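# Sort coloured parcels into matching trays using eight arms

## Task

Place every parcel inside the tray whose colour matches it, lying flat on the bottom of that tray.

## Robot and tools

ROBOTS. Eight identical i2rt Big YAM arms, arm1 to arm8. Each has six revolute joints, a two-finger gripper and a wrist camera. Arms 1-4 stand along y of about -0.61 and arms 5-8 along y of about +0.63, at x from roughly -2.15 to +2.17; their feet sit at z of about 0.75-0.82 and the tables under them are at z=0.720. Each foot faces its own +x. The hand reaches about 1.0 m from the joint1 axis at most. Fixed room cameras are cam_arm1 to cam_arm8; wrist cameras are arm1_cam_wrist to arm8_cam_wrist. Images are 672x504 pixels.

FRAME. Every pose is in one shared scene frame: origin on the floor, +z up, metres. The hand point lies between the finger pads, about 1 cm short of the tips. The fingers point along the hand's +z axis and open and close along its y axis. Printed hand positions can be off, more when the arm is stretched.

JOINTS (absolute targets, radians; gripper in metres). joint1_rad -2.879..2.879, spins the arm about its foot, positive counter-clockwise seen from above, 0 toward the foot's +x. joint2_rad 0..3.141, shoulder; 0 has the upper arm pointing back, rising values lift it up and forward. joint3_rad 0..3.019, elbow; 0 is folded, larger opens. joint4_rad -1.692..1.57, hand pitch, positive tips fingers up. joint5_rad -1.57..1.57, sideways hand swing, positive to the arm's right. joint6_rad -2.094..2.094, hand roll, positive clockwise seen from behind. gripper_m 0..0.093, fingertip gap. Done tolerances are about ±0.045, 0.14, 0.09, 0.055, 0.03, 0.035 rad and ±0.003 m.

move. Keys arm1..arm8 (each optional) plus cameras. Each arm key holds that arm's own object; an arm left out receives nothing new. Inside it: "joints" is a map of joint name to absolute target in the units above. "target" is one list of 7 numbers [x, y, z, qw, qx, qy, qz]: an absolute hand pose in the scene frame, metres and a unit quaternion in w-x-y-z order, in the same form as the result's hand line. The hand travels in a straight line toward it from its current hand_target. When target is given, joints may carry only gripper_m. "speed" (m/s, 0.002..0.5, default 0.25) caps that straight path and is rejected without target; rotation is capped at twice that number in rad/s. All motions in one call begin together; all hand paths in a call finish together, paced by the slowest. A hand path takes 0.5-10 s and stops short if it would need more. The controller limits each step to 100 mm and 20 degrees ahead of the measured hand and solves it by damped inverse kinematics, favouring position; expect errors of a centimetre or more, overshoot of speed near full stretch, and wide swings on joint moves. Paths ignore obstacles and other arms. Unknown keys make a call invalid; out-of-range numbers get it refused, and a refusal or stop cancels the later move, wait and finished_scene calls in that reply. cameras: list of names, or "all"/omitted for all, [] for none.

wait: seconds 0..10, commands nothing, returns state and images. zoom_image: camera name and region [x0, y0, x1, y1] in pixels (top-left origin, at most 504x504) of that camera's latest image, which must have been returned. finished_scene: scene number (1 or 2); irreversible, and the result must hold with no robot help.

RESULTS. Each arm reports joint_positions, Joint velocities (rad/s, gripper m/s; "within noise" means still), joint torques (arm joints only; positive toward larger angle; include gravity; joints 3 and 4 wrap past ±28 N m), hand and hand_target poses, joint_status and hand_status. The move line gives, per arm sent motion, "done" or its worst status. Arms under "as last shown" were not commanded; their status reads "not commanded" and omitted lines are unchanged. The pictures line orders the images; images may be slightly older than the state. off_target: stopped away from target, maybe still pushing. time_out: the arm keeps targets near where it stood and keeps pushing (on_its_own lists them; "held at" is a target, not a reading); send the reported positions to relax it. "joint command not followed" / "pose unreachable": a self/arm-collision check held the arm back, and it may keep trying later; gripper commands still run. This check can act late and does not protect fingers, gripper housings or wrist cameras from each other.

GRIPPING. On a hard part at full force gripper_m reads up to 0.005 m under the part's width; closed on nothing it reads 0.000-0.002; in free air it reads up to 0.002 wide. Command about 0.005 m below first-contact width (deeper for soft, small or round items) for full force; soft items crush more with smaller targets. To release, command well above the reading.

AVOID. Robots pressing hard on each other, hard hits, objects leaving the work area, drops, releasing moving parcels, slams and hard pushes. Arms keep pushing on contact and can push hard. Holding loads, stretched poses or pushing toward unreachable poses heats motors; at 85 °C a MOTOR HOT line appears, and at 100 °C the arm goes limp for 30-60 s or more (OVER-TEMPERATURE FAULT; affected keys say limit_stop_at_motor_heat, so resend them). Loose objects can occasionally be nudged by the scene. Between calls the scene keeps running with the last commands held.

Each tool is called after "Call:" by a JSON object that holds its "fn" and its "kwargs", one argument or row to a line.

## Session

Call:
{"fn": "move", "kwargs": {

}}

Scene clock: 0.00 s.
Joint torques (N m): no reading
Heat: arm1: hottest joint1_rad 30 °C; arm2: hottest joint2_rad 30 °C; arm3: hottest joint1_rad 30 °C; arm4: hottest joint3_rad 34 °C; arm5: hottest joint3_rad 32 °C; arm6: hottest joint2_rad 31 °C; arm7: hottest joint3_rad 33 °C; arm8: hottest joint2_rad 30 °C.
Joint velocities: within noise
arm1.joint_positions: joint1_rad=+0.458 joint2_rad=+0.456 joint3_rad=+1.438 joint4_rad=-1.139 joint5_rad=+0.063 joint6_rad=-0.074 gripper_m=+0.09396
arm1.joint_status: not commanded
arm1.hand: x=-1.9866 y=-0.6052 z=+1.4040 quat_wxyz=(-0.650, +0.024, -0.759, +0.041) (m; scene frame)
arm1.hand_target: x=-1.9921 y=-0.6053 z=+1.4119 quat_wxyz=(-0.658, +0.023, -0.752, +0.041) (m; scene frame)
arm1.hand_status: not commanded
arm2.joint_positions: joint1_rad=-0.133 joint2_rad=+0.490 joint3_rad=+1.431 joint4_rad=-1.371 joint5_rad=+0.122 joint6_rad=+0.254 gripper_m=+0.09396
arm2.joint_status: not commanded
arm2.hand: x=-0.9557 y=-0.4897 z=+1.3731 quat_wxyz=(-0.193, +0.711, -0.448, -0.506) (m; scene frame)
arm2.hand_target: x=-0.9532 y=-0.4923 z=+1.3817 quat_wxyz=(-0.195, +0.705, -0.446, -0.516) (m; scene frame)
arm2.hand_status: not commanded
arm3.joint_positions: joint1_rad=+0.288 joint2_rad=+0.566 joint3_rad=+1.355 joint4_rad=-1.309 joint5_rad=+0.227 joint6_rad=-0.408 gripper_m=+0.09396
arm3.joint_status: not commanded
arm3.hand: x=+0.2384 y=-0.5089 z=+1.2929 quat_wxyz=(-0.272, +0.862, -0.018, -0.428) (m; scene frame)
arm3.hand_target: x=+0.2407 y=-0.5098 z=+1.3061 quat_wxyz=(-0.276, +0.854, -0.020, -0.440) (m; scene frame)
arm3.hand_status: not commanded
arm4.joint_positions: joint1_rad=-0.202 joint2_rad=+0.526 joint3_rad=+1.372 joint4_rad=-1.530 joint5_rad=+0.176 joint6_rad=+0.279 gripper_m=+0.09396
arm4.joint_status: not commanded
arm4.hand: x=+1.8391 y=-0.5129 z=+1.2624 quat_wxyz=(-0.405, +0.175, -0.887, -0.138) (m; scene frame)
arm4.hand_target: x=+1.8372 y=-0.5146 z=+1.2716 quat_wxyz=(-0.414, +0.173, -0.882, -0.143) (m; scene frame)
arm4.hand_status: not commanded
arm5.joint_positions: joint1_rad=+0.150 joint2_rad=+0.484 joint3_rad=+1.403 joint4_rad=-1.356 joint5_rad=-0.018 joint6_rad=+0.258 gripper_m=+0.09396
arm5.joint_status: not commanded
arm5.hand: x=+1.9905 y=+0.6571 z=+1.3561 quat_wxyz=(+0.044, +0.831, -0.149, -0.534) (m; scene frame)
arm5.hand_target: x=+1.9935 y=+0.6567 z=+1.3668 quat_wxyz=(+0.045, +0.825, -0.147, -0.545) (m; scene frame)
arm5.hand_status: not commanded
arm6.joint_positions: joint1_rad=+0.005 joint2_rad=+0.600 joint3_rad=+1.377 joint4_rad=-1.425 joint5_rad=+0.198 joint6_rad=-0.419 gripper_m=+0.09396
arm6.joint_status: not commanded
arm6.hand: x=+1.0055 y=+0.4776 z=+1.3387 quat_wxyz=(-0.341, -0.130, -0.883, +0.295) (m; scene frame)
arm6.hand_target: x=+1.0039 y=+0.4787 z=+1.3519 quat_wxyz=(-0.354, -0.130, -0.876, +0.302) (m; scene frame)
arm6.hand_status: not commanded
arm7.joint_positions: joint1_rad=-0.316 joint2_rad=+0.535 joint3_rad=+1.368 joint4_rad=-1.177 joint5_rad=-0.073 joint6_rad=-0.126 gripper_m=+0.09396
arm7.joint_status: not commanded
arm7.hand: x=-0.2873 y=+0.4416 z=+1.3804 quat_wxyz=(-0.508, -0.311, -0.757, +0.270) (m; scene frame)
arm7.hand_target: x=-0.2897 y=+0.4449 z=+1.3917 quat_wxyz=(-0.517, -0.307, -0.750, +0.275) (m; scene frame)
arm7.hand_status: not commanded
arm8.joint_positions: joint1_rad=+0.154 joint2_rad=+0.581 joint3_rad=+1.368 joint4_rad=-1.211 joint5_rad=-0.224 joint6_rad=+0.370 gripper_m=+0.09396
arm8.joint_status: not commanded
arm8.hand: x=-1.7287 y=+0.4302 z=+1.3236 quat_wxyz=(-0.435, -0.755, -0.361, +0.333) (m; scene frame)
arm8.hand_target: x=-1.7273 y=+0.4330 z=+1.3347 quat_wxyz=(-0.441, -0.748, -0.360, +0.341) (m; scene frame)
arm8.hand_status: not commanded
pictures: arm1_cam_wrist, arm2_cam_wrist, arm3_cam_wrist, arm4_cam_wrist, arm5_cam_wrist, arm6_cam_wrist, arm7_cam_wrist, arm8_cam_wrist, cam_arm1, cam_arm2, cam_arm3, cam_arm4, cam_arm5, cam_arm6, cam_arm7, cam_arm8
camera_calibration:
arm1_cam_wrist: T_world_to_cam=[[-0.0151899, -0.996953, 0.076509, -0.739945], [-0.693604, -0.0446081, -0.718974, -0.390757], [0.720196, -0.0639881, -0.690813, 2.48858], [0, 0, 0, 1]] pos_world=[-2.07453, -0.595882, 1.49481]
arm2_cam_wrist: T_world_to_cam=[[0.840398, 0.511513, -0.179125, 1.29842], [0.377955, -0.790013, -0.482731, 0.641545], [-0.388434, 0.337985, -0.857254, 1.09193], [0, 0, 0, 1]] pos_world=[-0.909517, -0.526384, 1.47834]
arm3_cam_wrist: T_world_to_cam=[[0.273517, 0.847801, 0.454336, -0.222297], [0.935917, -0.125599, -0.329066, 0.144225], [-0.221918, 0.515226, -0.827825, 1.50942], [0, 0, 0, 1]] pos_world=[0.260787, -0.571114, 1.39799]
arm4_cam_wrist: T_world_to_cam=[[0.421855, -0.902681, -0.084888, -1.1342], [-0.884829, -0.389463, -0.255726, 1.75509], [0.197778, 0.182991, -0.963015, 1.07074], [0, 0, 0, 1]] pos_world=[1.81965, -0.536211, 1.38368]
arm5_cam_wrist: T_world_to_cam=[[0.208912, 0.948065, -0.239849, -0.712488], [0.828489, -0.301889, -0.471666, -0.803489], [-0.519578, -0.100176, -0.84853, 2.37481], [0, 0, 0, 1]] pos_world=[2.04843, 0.67082, 1.46523]
arm6_cam_wrist: T_world_to_cam=[[-0.428817, -0.788123, 0.441564, 0.214993], [-0.903379, 0.371489, -0.214249, 1.0236], [0.00481816, -0.490773, -0.871274, 1.52024], [0, 0, 0, 1]] pos_world=[1.00957, 0.535277, 1.44892]
arm7_cam_wrist: T_world_to_cam=[[-0.747697, -0.654596, 0.111593, -0.082968], [-0.585602, 0.570766, -0.575584, 0.380558], [0.313082, -0.495711, -0.810093, 1.54839], [0, 0, 0, 1]] pos_world=[-0.323954, 0.496036, 1.48264]
arm8_cam_wrist: T_world_to_cam=[[-0.833849, 0.353228, -0.424177, -1.03093], [0.527182, 0.737406, -0.422271, 1.15734], [0.163633, -0.575728, -0.8011, 1.71143], [0, 0, 0, 1]] pos_world=[-1.74981, 0.496045, 1.42244]

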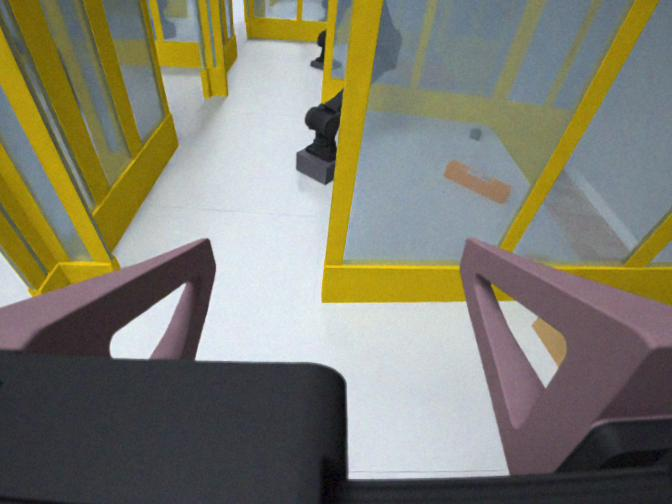

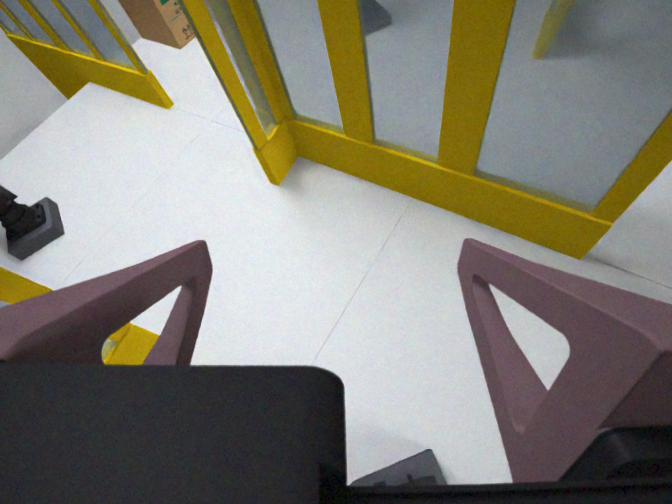

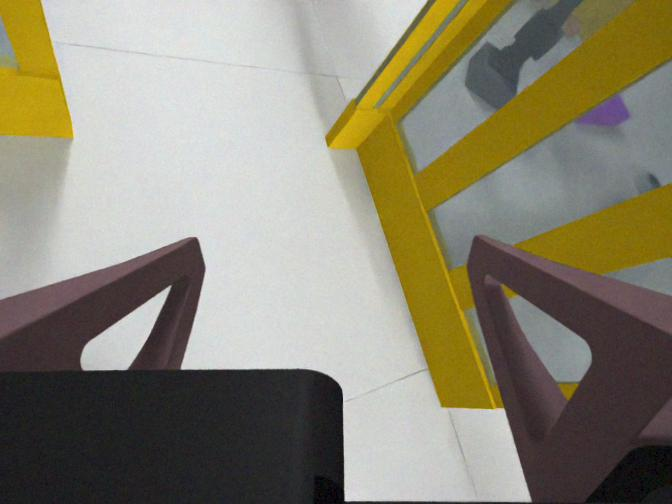

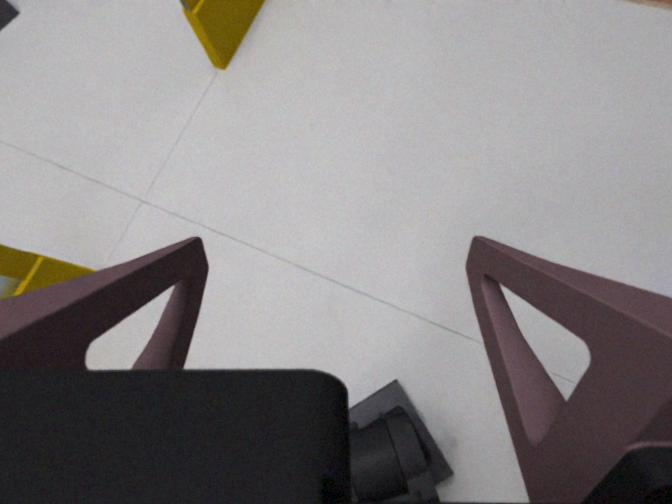

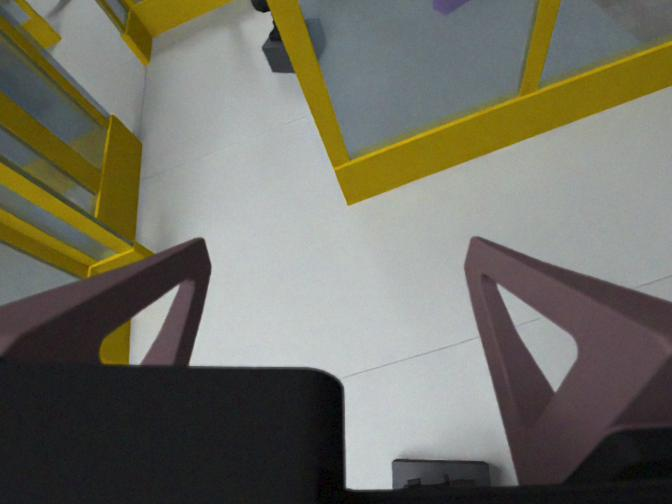

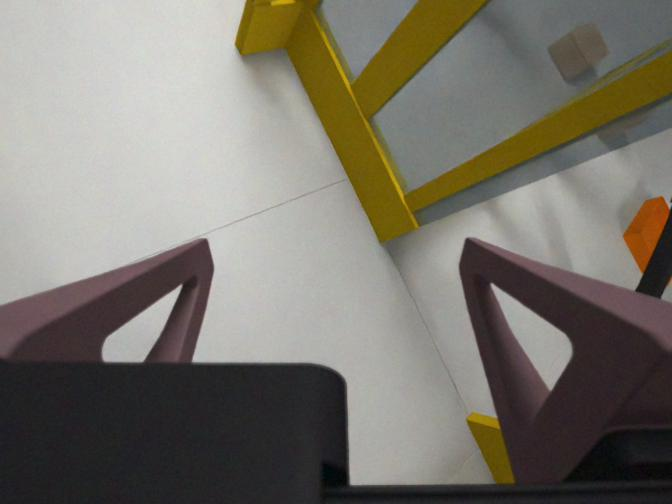

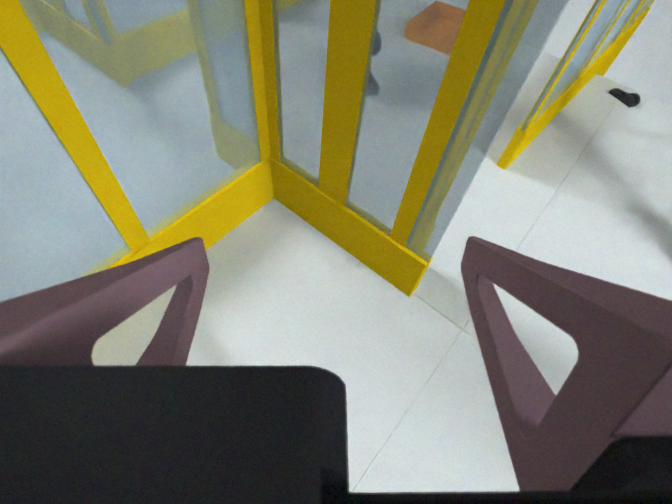

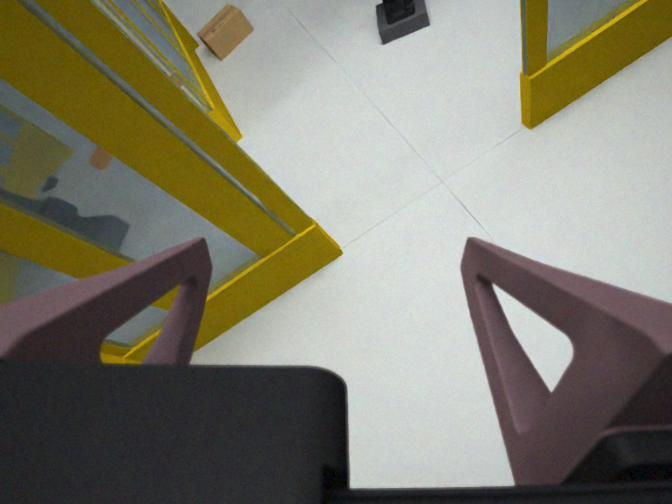

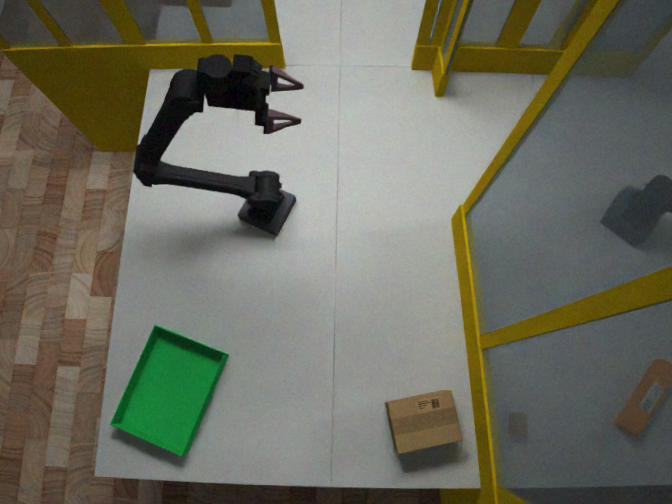

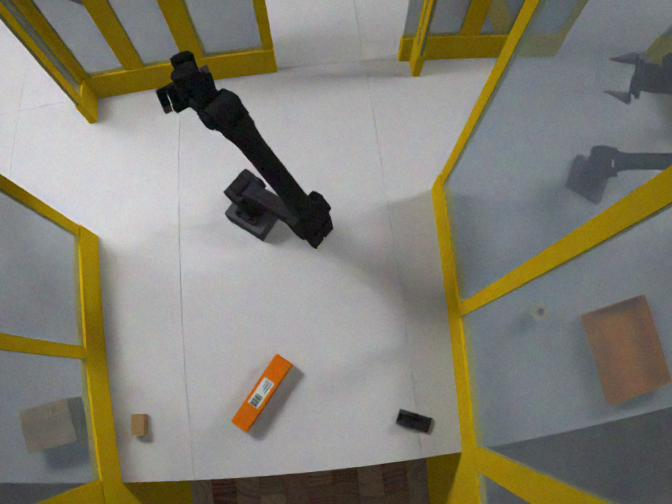

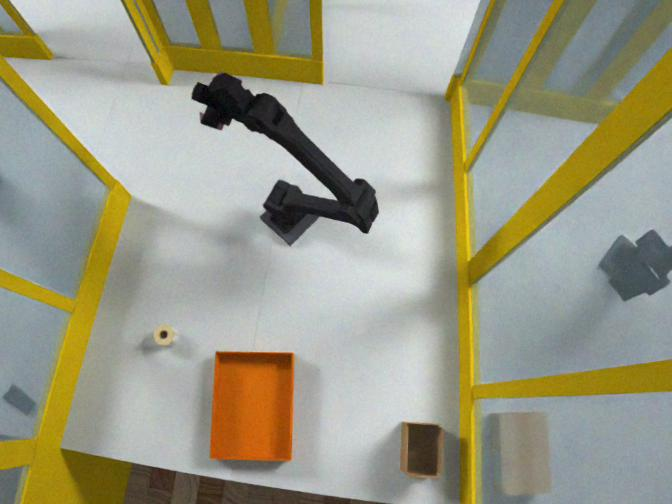

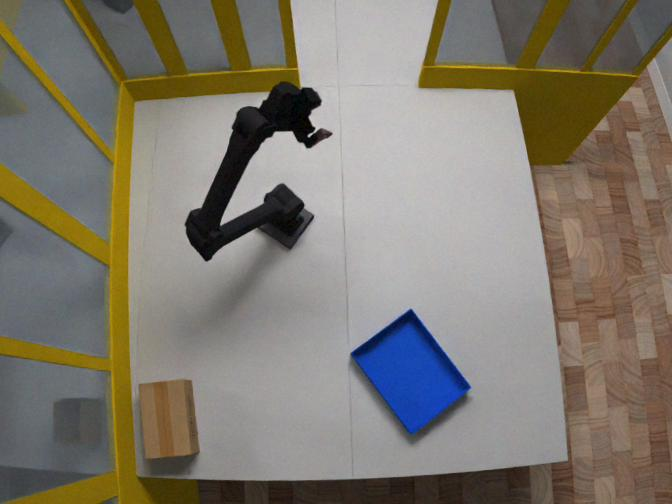

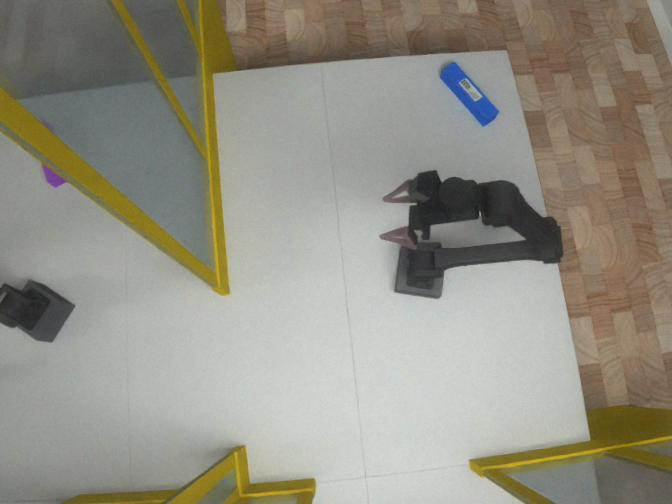

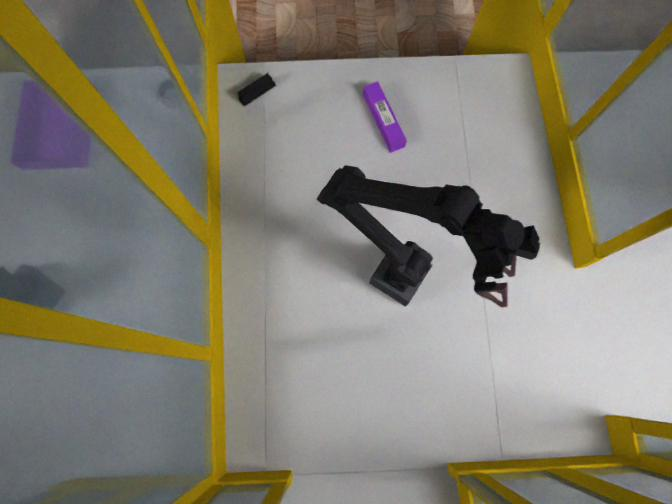

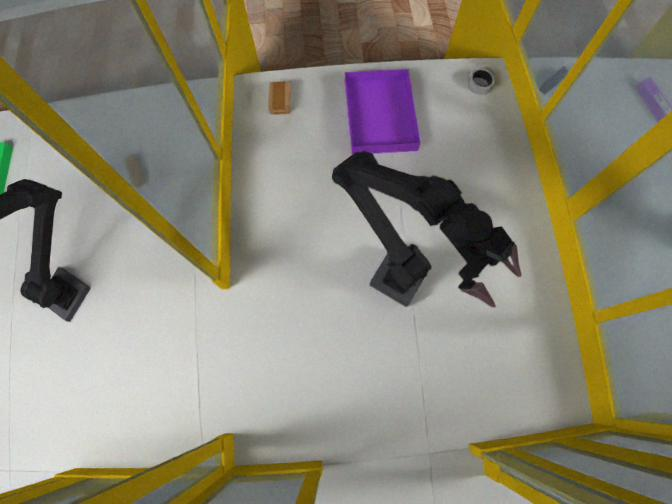

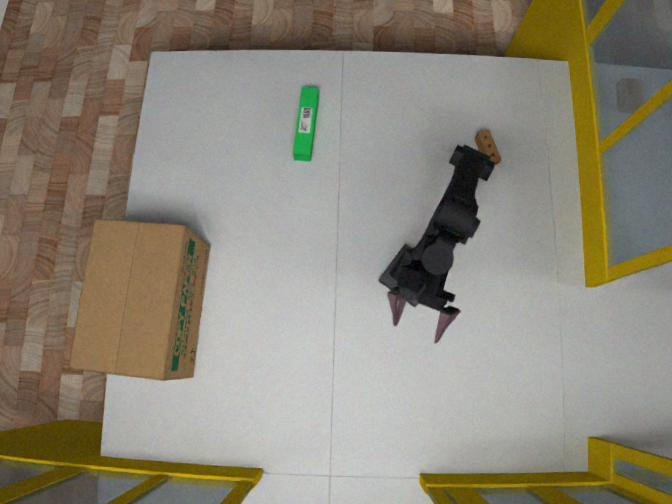

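Call:
{"fn": "move", "kwargs": {
  "arm8": {"joints":{"joint1_rad":-1.937,"joint2_rad":1.3,"joint3_rad":1.2,"joint4_rad":-1.45,"joint5_rad":0,"joint6_rad":0.63,"gripper_m":0.09}},
  "arm5": {"joints":{"joint1_rad":-1.71,"joint2_rad":1.3,"joint3_rad":1.2,"joint4_rad":-1.45,"joint5_rad":0,"joint6_rad":-0.96,"gripper_m":0.09}},
  "arm2": {"joints":{"joint1_rad":2.18,"joint2_rad":1.3,"joint3_rad":1.2,"joint4_rad":-1.45,"joint5_rad":0,"joint6_rad":0.65,"gripper_m":0.09}},
  "arm6": {"joints":{"joint1_rad":2.206,"joint2_rad":1.3,"joint3_rad":1.2,"joint4_rad":-1.45,"joint5_rad":0,"joint6_rad":-0.31,"gripper_m":0.09}},
  "arm1": {"joints":{"joint1_rad":1.494,"joint2_rad":1.3,"joint3_rad":1.2,"joint4_rad":-1.45,"joint5_rad":0,"joint6_rad":0,"gripper_m":0.09}},
  "arm4": {"joints":{"joint1_rad":0.215,"joint2_rad":1.3,"joint3_rad":1.2,"joint4_rad":-1.45,"joint5_rad":0,"joint6_rad":0,"gripper_m":0.09}},
  "arm3": {"joints":{"joint1_rad":0.206,"joint2_rad":1.3,"joint3_rad":1.2,"joint4_rad":-1.45,"joint5_rad":0,"joint6_rad":0,"gripper_m":0.09}},
  "arm7": {"joints":{"joint1_rad":-1.134,"joint2_rad":1.3,"joint3_rad":1.2,"joint4_rad":-1.45,"joint5_rad":0,"joint6_rad":0,"gripper_m":0.09}},
  "cameras": []
}}

Call:
{"fn": "move", "kwargs": {
  "arm8": {"target":[-2.024,1.187,0.855,0,0.695,-0.719,0],"speed":0.3},
  "arm5": {"target":[2.449,1.316,0.855,0,0.8746,-0.4848,0],"speed":0.3},
  "arm2": {"target":[-0.888,-1.243,0.855,0,0.9063,0.4226,0],"speed":0.3},
  "arm6": {"target":[0.841,1.302,0.855,0,0.8141,-0.5807,0],"speed":0.3},
  "cameras": ["arm8_cam_wrist","arm5_cam_wrist","arm2_cam_wrist","arm6_cam_wrist"]
}}

Scene clock: 107.53 s.
Joint torques (N m): arm1=[2.08 -7.41 8.55 -0.1 0.07 0.05] | arm2=[-0.21 -10.93 8.84 0.21 0.1 0.07] | arm3=[-1.73 -10.87 10.21 -0.2 -0.26 0.14] | arm4=[1.03 -6.95 10.32 0.58 -0.13 -0.03] | arm5=[-0.5 -7.47 7.6 0.01 -0.32 -0.18] | arm6=[-1.2 -6.3 9.25 -0.13 0.08 0] | arm7=[-0.79 -7.82 9.77 -0.24 0.01 0.2] | arm8=[2.14 -8.76 10.19 -0.54 -0.07 0.04]
Heat: arm1: hottest joint3_rad 32 °C; arm2: hottest joint3_rad 36 °C; arm3: hottest joint3_rad 32 °C; arm4: hottest joint3_rad 41 °C; arm5: hottest joint3_rad 35 °C; arm6: hottest joint3_rad 34 °C; arm7: hottest joint3_rad 43 °C; arm8: hottest joint3_rad 37 °C.
move: arm1 done; arm2 done; arm3 done; arm4 done; arm5 done; arm6 done; arm7 done; arm8 done
Joint velocities: within noise
arm1.joint_positions: joint1_rad=+1.483 joint2_rad=+1.291 joint3_rad=+1.202 joint4_rad=-1.438 joint5_rad=+0.001 joint6_rad=-0.008 gripper_m=+0.09014
arm1.joint_status: all done
arm1.hand: x=-1.9688 y=-0.2782 z=+0.9968 quat_wxyz=(-0.018, +0.509, -0.861, -0.005) (m; scene frame)
arm1.hand_target: x=-1.9735 y=-0.2785 z=+0.9927 quat_wxyz=(-0.008, +0.510, -0.860, +0.000) (m; scene frame)
arm1.hand_status: not commanded
arm2.joint_positions: joint1_rad=+2.185 joint2_rad=+1.299 joint3_rad=+1.194 joint4_rad=-1.441 joint5_rad=-0.001 joint6_rad=+0.637 gripper_m=+0.09011
arm2.joint_status: all done
arm2.hand: x=-0.8715 y=-0.9944 z=+1.0245 quat_wxyz=(+0.011, +0.903, +0.429, -0.005) (m; scene frame)
arm2.hand_target: x=-0.8737 y=-0.9937 z=+1.0266 quat_wxyz=(+0.009, +0.907, +0.421, -0.005) (m; scene frame)
arm2.hand_status: not commanded
arm3.joint_positions: joint1_rad=+0.219 joint2_rad=+1.299 joint3_rad=+1.188 joint4_rad=-1.438 joint5_rad=+0.004 joint6_rad=-0.016 gripper_m=+0.09006
arm3.joint_status: all done
arm3.hand: x=+0.0921 y=-0.4708 z=+0.9761 quat_wxyz=(-0.008, +0.982, -0.186, -0.008) (m; scene frame)
arm3.hand_target: x=+0.0932 y=-0.4666 z=+0.9802 quat_wxyz=(-0.005, +0.980, -0.201, -0.008) (m; scene frame)
arm3.hand_status: not commanded
arm4.joint_positions: joint1_rad=+0.204 joint2_rad=+1.288 joint3_rad=+1.199 joint4_rad=-1.457 joint5_rad=+0.002 joint6_rad=+0.009 gripper_m=+0.09012
arm4.joint_status: all done
arm4.hand: x=+1.8393 y=-0.2729 z=+0.9820 quat_wxyz=(-0.003, +0.543, -0.840, -0.005) (m; scene frame)
arm4.hand_target: x=+1.8366 y=-0.2681 z=+0.9782 quat_wxyz=(-0.001, +0.551, -0.835, -0.005) (m; scene frame)
arm4.hand_status: not commanded
arm5.joint_positions: joint1_rad=-1.715 joint2_rad=+1.306 joint3_rad=+1.188 joint4_rad=-1.439 joint5_rad=+0.002 joint6_rad=-0.950 gripper_m=+0.09014
arm5.joint_status: all done
arm5.hand: x=+2.3109 y=+0.9833 z=+1.0158 quat_wxyz=(-0.011, +0.871, -0.491, +0.000) (m; scene frame)
arm5.hand_target: x=+2.3090 y=+0.9843 z=+1.0225 quat_wxyz=(-0.014, +0.875, -0.484, -0.001) (m; scene frame)
arm5.hand_status: not commanded
arm6.joint_positions: joint1_rad=+2.214 joint2_rad=+1.296 joint3_rad=+1.188 joint4_rad=-1.440 joint5_rad=-0.002 joint6_rad=-0.319 gripper_m=+0.09014
arm6.joint_status: all done
arm6.hand: x=+0.8413 y=+0.9980 z=+1.0438 quat_wxyz=(-0.009, +0.818, -0.576, -0.007) (m; scene frame)
arm6.hand_target: x=+0.8444 y=+0.9993 z=+1.0468 quat_wxyz=(-0.008, +0.813, -0.582, -0.006) (m; scene frame)
arm6.hand_status: not commanded
arm7.joint_positions: joint1_rad=-1.128 joint2_rad=+1.292 joint3_rad=+1.205 joint4_rad=-1.439 joint5_rad=-0.002 joint6_rad=-0.009 gripper_m=+0.09010
arm7.joint_status: all done
arm7.hand: x=-0.4969 y=+0.2471 z=+1.0329 quat_wxyz=(-0.014, -0.770, -0.638, +0.016) (m; scene frame)
arm7.hand_target: x=-0.4987 y=+0.2507 z=+1.0280 quat_wxyz=(-0.006, -0.775, -0.632, +0.008) (m; scene frame)
arm7.hand_status: not commanded
arm8.joint_positions: joint1_rad=-1.941 joint2_rad=+1.300 joint3_rad=+1.197 joint4_rad=-1.440 joint5_rad=+0.001 joint6_rad=+0.624 gripper_m=+0.09010
arm8.joint_status: all done
arm8.hand: x=-1.8691 y=+0.9646 z=+0.9854 quat_wxyz=(+0.002, -0.696, +0.718, +0.013) (m; scene frame)
arm8.hand_target: x=-1.8698 y=+0.9623 z=+0.9868 quat_wxyz=(+0.001, -0.696, +0.718, +0.010) (m; scene frame)
arm8.hand_status: not commanded
pictures: none
No camera images: "cameras" was empty.

Scene clock: 110.10 s.
Joint torques (N m): arm1=[1.9 -7.47 8.54 -0.06 0.06 0.05] | arm2=[-0.38 -21.89 11.06 0.17 0.09 0.01] | arm3=[-1.9 -10.87 10.21 -0.21 -0.26 0.13] | arm4=[1.08 -6.95 10.32 0.59 -0.13 -0.04] | arm5=[-0.38 -19.6 10.33 -0.46 -0.3 -0.12] | arm6=[-1.38 -16.15 12.1 -0.2 0.08 -0.07] | arm7=[-0.97 -7.77 9.78 -0.2 0.02 0.2] | arm8=[2.26 -19.08 14.17 -0.61 -0.06 0.03]
Heat: arm1: hottest joint3_rad 32 °C; arm2: hottest joint3_rad 36 °C; arm3: hottest joint3_rad 32 °C; arm4: hottest joint3_rad 41 °C; arm5: hottest joint3_rad 36 °C; arm6: hottest joint3_rad 35 °C; arm7: hottest joint3_rad 43 °C; arm8: hottest joint3_rad 37 °C.
move: arm2 off_target; arm5 off_target; arm6 off_target; arm8 off_target
Joint velocities: within noise
arm1, arm3, arm4, arm7: as last shown
arm1.joint_positions: joint1_rad=+1.483 joint2_rad=+1.291 joint3_rad=+1.202 joint4_rad=-1.438 joint5_rad=+0.001 joint6_rad=-0.007 gripper_m=+0.09014
arm1.hand: x=-1.9688 y=-0.2782 z=+0.9968 quat_wxyz=(-0.018, +0.508, -0.861, -0.005) (m; scene frame)
arm2.joint_positions: joint1_rad=+2.185 joint2_rad=+2.048 joint3_rad=+1.677 joint4_rad=-1.219 joint5_rad=-0.001 joint6_rad=+0.637 gripper_m=+0.09011
arm2.joint_status: not commanded
arm2.hand: x=-0.8827 y=-1.2297 z=+0.8481 quat_wxyz=(-0.009, +0.903, +0.429, +0.005) (m; scene frame)
arm2.hand_target: x=-0.8881 y=-1.2425 z=+0.8551 quat_wxyz=(+0.000, +0.906, +0.423, +0.000) (m; scene frame)
arm2.hand_status: off_target (0.016 m and 1.4 deg from the pose sent, 0.301 m and 1.6 deg at the start)
arm3.hand: x=+0.0921 y=-0.4708 z=+0.9761 quat_wxyz=(-0.008, +0.982, -0.187, -0.008) (m; scene frame)
arm4.joint_positions: joint1_rad=+0.204 joint2_rad=+1.288 joint3_rad=+1.199 joint4_rad=-1.457 joint5_rad=+0.002 joint6_rad=+0.008 gripper_m=+0.09012
arm4.hand_target: x=+1.8366 y=-0.2681 z=+0.9782 quat_wxyz=(-0.001, +0.551, -0.834, -0.005) (m; scene frame)
arm5.joint_positions: joint1_rad=-1.715 joint2_rad=+2.404 joint3_rad=+2.293 joint4_rad=-1.496 joint5_rad=+0.001 joint6_rad=-0.950 gripper_m=+0.09014
arm5.joint_status: not commanded
arm5.hand: x=+2.4487 y=+1.3038 z=+0.8424 quat_wxyz=(+0.014, +0.871, -0.491, +0.003) (m; scene frame)
arm5.hand_target: x=+2.4488 y=+1.3153 z=+0.8552 quat_wxyz=(-0.001, +0.875, -0.485, +0.000) (m; scene frame)
arm5.hand_status: off_target (0.018 m and 1.8 deg from the pose sent, 0.395 m and 1.5 deg at the start)
arm6.joint_positions: joint1_rad=+2.214 joint2_rad=+2.210 joint3_rad=+1.890 joint4_rad=-1.279 joint5_rad=-0.001 joint6_rad=-0.319 gripper_m=+0.09014
arm6.joint_status: not commanded
arm6.hand: x=+0.8341 y=+1.2860 z=+0.8453 quat_wxyz=(+0.012, +0.818, -0.576, +0.008) (m; scene frame)
arm6.hand_target: x=+0.8412 y=+1.3012 z=+0.8553 quat_wxyz=(-0.001, +0.814, -0.581, +0.000) (m; scene frame)
arm6.hand_status: off_target (0.020 m and 1.8 deg from the pose sent, 0.358 m and 1.5 deg at the start)
arm8.joint_positions: joint1_rad=-1.941 joint2_rad=+2.075 joint3_rad=+1.829 joint4_rad=-1.346 joint5_rad=+0.001 joint6_rad=+0.626 gripper_m=+0.09010
arm8.joint_status: not commanded
arm8.hand: x=-2.0129 y=+1.1773 z=+0.8474 quat_wxyz=(-0.002, -0.696, +0.718, -0.011) (m; scene frame)
arm8.hand_target: x=-2.0236 y=+1.1864 z=+0.8552 quat_wxyz=(+0.000, -0.695, +0.719, +0.001) (m; scene frame)
arm8.hand_status: off_target (0.017 m and 1.2 deg from the pose sent, 0.301 m and 1.5 deg at the start)
pictures: arm2_cam_wrist, arm5_cam_wrist, arm6_cam_wrist, arm8_cam_wrist
camera_calibration:
arm2_cam_wrist: T_world_to_cam=[[-0.772055, 0.635111, 0.0237533, 0.0781797], [0.520682, 0.610637, 0.596668, 0.708875], [0.364446, 0.473029, -0.802136, 1.70418], [0, 0, 0, 1]] pos_world=[-0.92982, -1.28864, 0.942164]
arm5_cam_wrist: T_world_to_cam=[[0.860918, 0.508477, -0.0164938, -2.75606], [0.420349, -0.692695, 0.586072, -0.612283], [0.286579, -0.511493, -0.810091, 0.771652], [0, 0, 0, 1]] pos_world=[2.40897, 1.37196, 0.938492]
arm6_cam_wrist: T_world_to_cam=[[0.93897, 0.343981, -0.00356117, -1.22394], [0.278128, -0.753036, 0.596307, 0.238206], [0.202437, -0.560905, -0.802748, 1.35532], [0, 0, 0, 1]] pos_world=[0.808621, 1.3606, 0.941582]
arm8_cam_wrist: T_world_to_cam=[[0.999273, -0.0380488, 0.00258279, 2.05507], [-0.0318557, -0.795552, 0.605047, 0.364058], [-0.0209666, -0.60469, -0.796185, 1.46492], [0, 0, 0, 1]] pos_world=[-2.01126, 1.25364, 0.940771]

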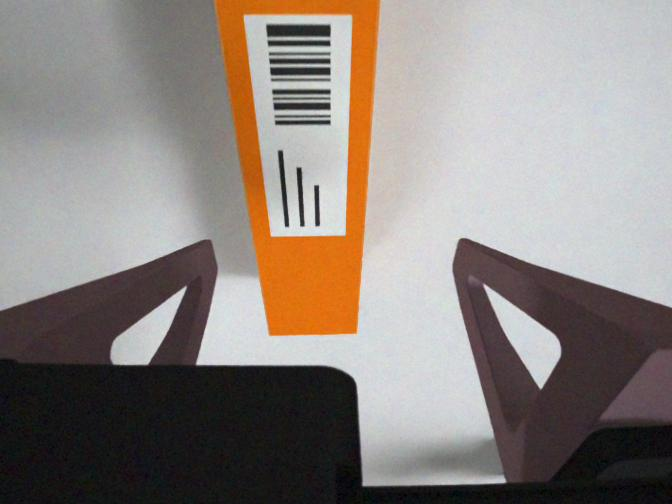

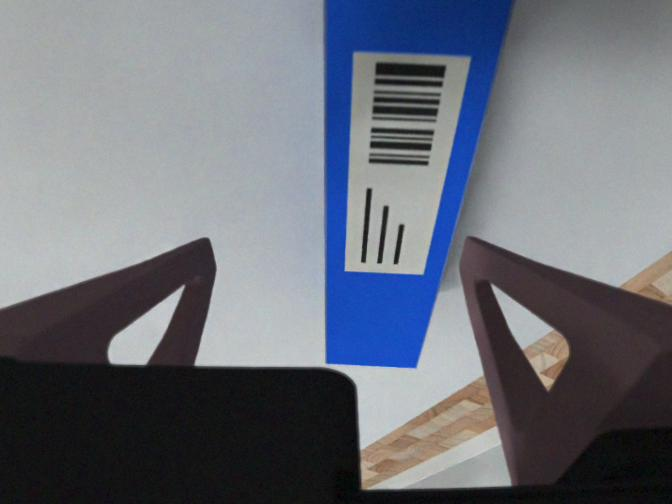

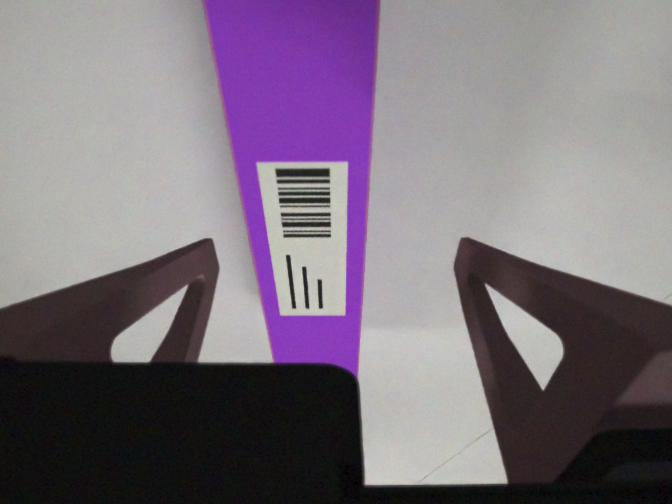

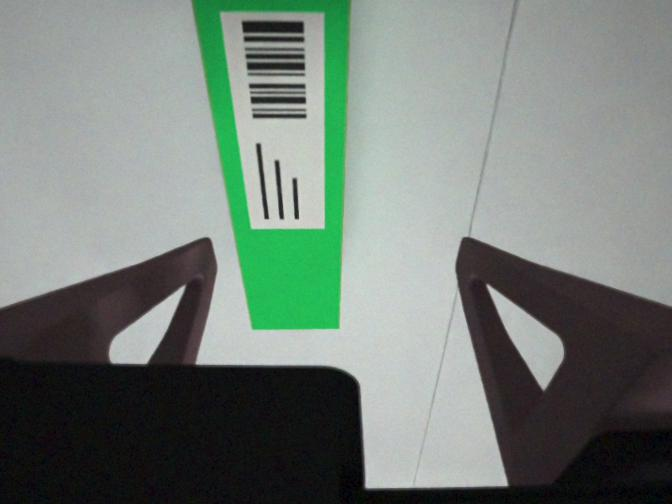

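Call:
{"fn": "move", "kwargs": {
  "arm8": {"target":[-2.049,1.203,0.84,0,0.695,-0.719,0],"speed":0.2},
  "arm5": {"target":[2.471,1.329,0.84,0,0.8746,-0.4848,0],"speed":0.2},
  "arm2": {"target":[-0.887,-1.263,0.84,0,0.9063,0.4226,0],"speed":0.2},
  "arm6": {"target":[0.835,1.276,0.84,0,0.8141,-0.5807,0],"speed":0.2},
  "cameras": ["arm8_cam_wrist","arm5_cam_wrist","arm2_cam_wrist","arm6_cam_wrist"]
}}

Scene clock: 137.33 s.
Joint torques (N m): arm1=[1.79 -7.53 8.57 -0.02 0.05 0.09] | arm2=[-0.09 -22.53 11.15 0.14 0.09 0.05] | arm3=[-1.73 -10.93 10.19 -0.21 -0.25 0.13] | arm4=[1.03 -6.95 10.3 0.58 -0.13 -0.03] | arm5=[-0.73 -21.19 10.1 -0.44 -0.3 -0.15] | arm6=[-0.67 -19.78 7.68 0.46 0.07 0] | arm7=[-0.79 -7.71 9.76 -0.2 0.02 0.2] | arm8=[2.14 -20.54 14.32 -0.57 -0.05 0.02]
Heat: arm1: hottest joint3_rad 33 °C; arm2: hottest joint3_rad 38 °C; arm3: hottest joint3_rad 34 °C; arm4: hottest joint3_rad 44 °C; arm5: hottest joint3_rad 39 °C; arm6: hottest joint3_rad 39 °C; arm7: hottest joint3_rad 43 °C; arm8: hottest joint3_rad 41 °C.
move: arm2 off_target; arm5 off_target; arm6 off_target; arm8 off_target
Joint velocities: within noise
arm1, arm3, arm4, arm7: as last shown
arm2.joint_positions: joint1_rad=+2.185 joint2_rad=+2.110 joint3_rad=+1.746 joint4_rad=-1.221 joint5_rad=-0.001 joint6_rad=+0.637 gripper_m=+0.09011
arm2.joint_status: not commanded
arm2.hand: x=-0.8836 y=-1.2501 z=+0.8351 quat_wxyz=(-0.007, +0.903, +0.429, +0.004) (m; scene frame)
arm2.hand_target: x=-0.8871 y=-1.2625 z=+0.8401 quat_wxyz=(+0.000, +0.906, +0.423, +0.000) (m; scene frame)
arm2.hand_status: off_target (0.014 m and 1.3 deg from the pose sent, 0.035 m and 1.4 deg at the start)
arm5.joint_positions: joint1_rad=-1.724 joint2_rad=+2.515 joint3_rad=+2.455 joint4_rad=-1.551 joint5_rad=+0.001 joint6_rad=-0.968 gripper_m=+0.09014
arm5.joint_status: not commanded
arm5.hand: x=+2.4625 y=+1.3209 z=+0.8241 quat_wxyz=(+0.017, +0.874, -0.486, +0.003) (m; scene frame)
arm5.hand_target: x=+2.4707 y=+1.3282 z=+0.8402 quat_wxyz=(-0.001, +0.875, -0.485, +0.000) (m; scene frame)
arm5.hand_status: off_target (0.020 m and 2.0 deg from the pose sent, 0.034 m and 1.8 deg at the start)
arm6.joint_positions: joint1_rad=+2.214 joint2_rad=+2.207 joint3_rad=+1.799 joint4_rad=-1.216 joint5_rad=-0.001 joint6_rad=-0.316 gripper_m=+0.09014
arm6.joint_status: not commanded
arm6.hand: x=+0.8345 y=+1.2669 z=+0.8145 quat_wxyz=(+0.022, +0.817, -0.576, +0.016) (m; scene frame)
arm6.hand_target: x=+0.8351 y=+1.2755 z=+0.8398 quat_wxyz=(+0.000, +0.814, -0.581, +0.000) (m; scene frame)
arm6.hand_status: off_target (0.027 m and 3.1 deg from the pose sent, 0.011 m and 1.8 deg at the start)
arm8.joint_positions: joint1_rad=-1.922 joint2_rad=+2.165 joint3_rad=+1.942 joint4_rad=-1.368 joint5_rad=+0.001 joint6_rad=+0.643 gripper_m=+0.09010
arm8.joint_status: not commanded
arm8.hand: x=-2.0390 y=+1.1934 z=+0.8330 quat_wxyz=(-0.002, -0.696, +0.718, -0.010) (m; scene frame)
arm8.hand_target: x=-2.0486 y=+1.2025 z=+0.8400 quat_wxyz=(+0.000, -0.695, +0.719, +0.001) (m; scene frame)
arm8.hand_status: off_target (0.016 m and 1.2 deg from the pose sent, 0.045 m and 1.2 deg at the start)
pictures: arm2_cam_wrist, arm5_cam_wrist, arm6_cam_wrist, arm8_cam_wrist
camera_calibration:
arm2_cam_wrist: T_world_to_cam=[[-0.772052, 0.635197, 0.0214701, 0.0927318], [0.520787, 0.612907, 0.594244, 0.734533], [0.364303, 0.469969, -0.803998, 1.70138], [0, 0, 0, 1]] pos_world=[-0.930759, -1.3087, 0.929423]
arm5_cam_wrist: T_world_to_cam=[[0.855792, 0.516898, -0.0209075, -2.77184], [0.428677, -0.685948, 0.587972, -0.626492], [0.28958, -0.512144, -0.808611, 0.753892], [0, 0, 0, 1]] pos_world=[2.42237, 1.38912, 0.920013]
arm6_cam_wrist: T_world_to_cam=[[0.939887, 0.341283, -0.0117307, -1.20863], [0.275682, -0.738054, 0.615854, 0.209235], [0.201522, -0.582067, -0.787773, 1.33518], [0, 0, 0, 1]] pos_world=[0.809222, 1.34408, 0.908786]
arm8_cam_wrist: T_world_to_cam=[[0.999357, -0.0357592, 0.0026222, 2.07913], [-0.0300669, -0.795937, 0.604632, 0.389199], [-0.0195341, -0.604322, -0.7965, 1.46542], [0, 0, 0, 1]] pos_world=[-2.03747, 1.26971, 0.92643]

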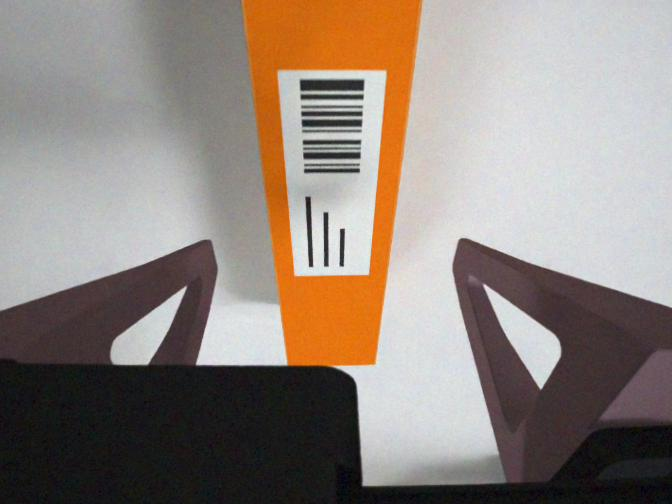

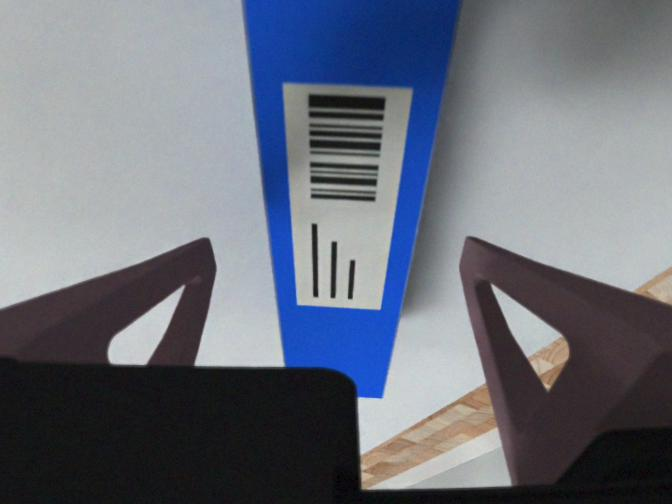

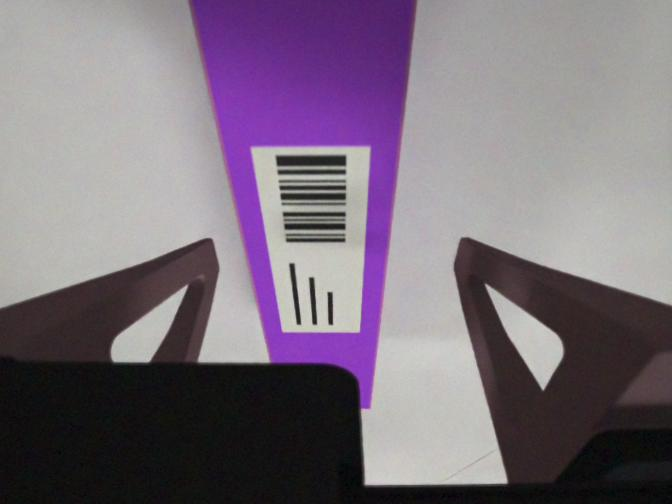

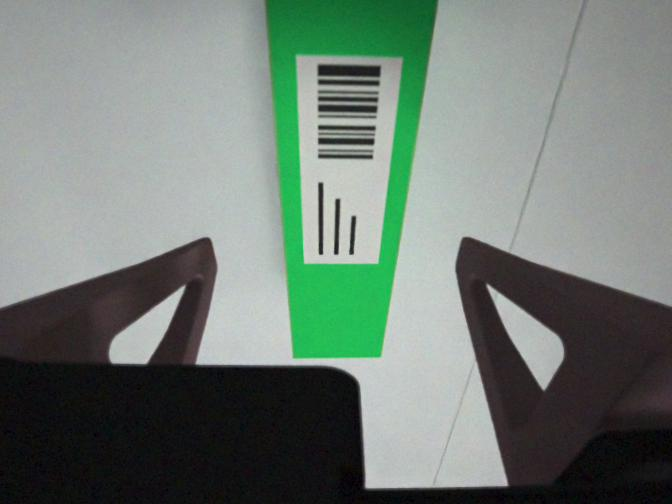

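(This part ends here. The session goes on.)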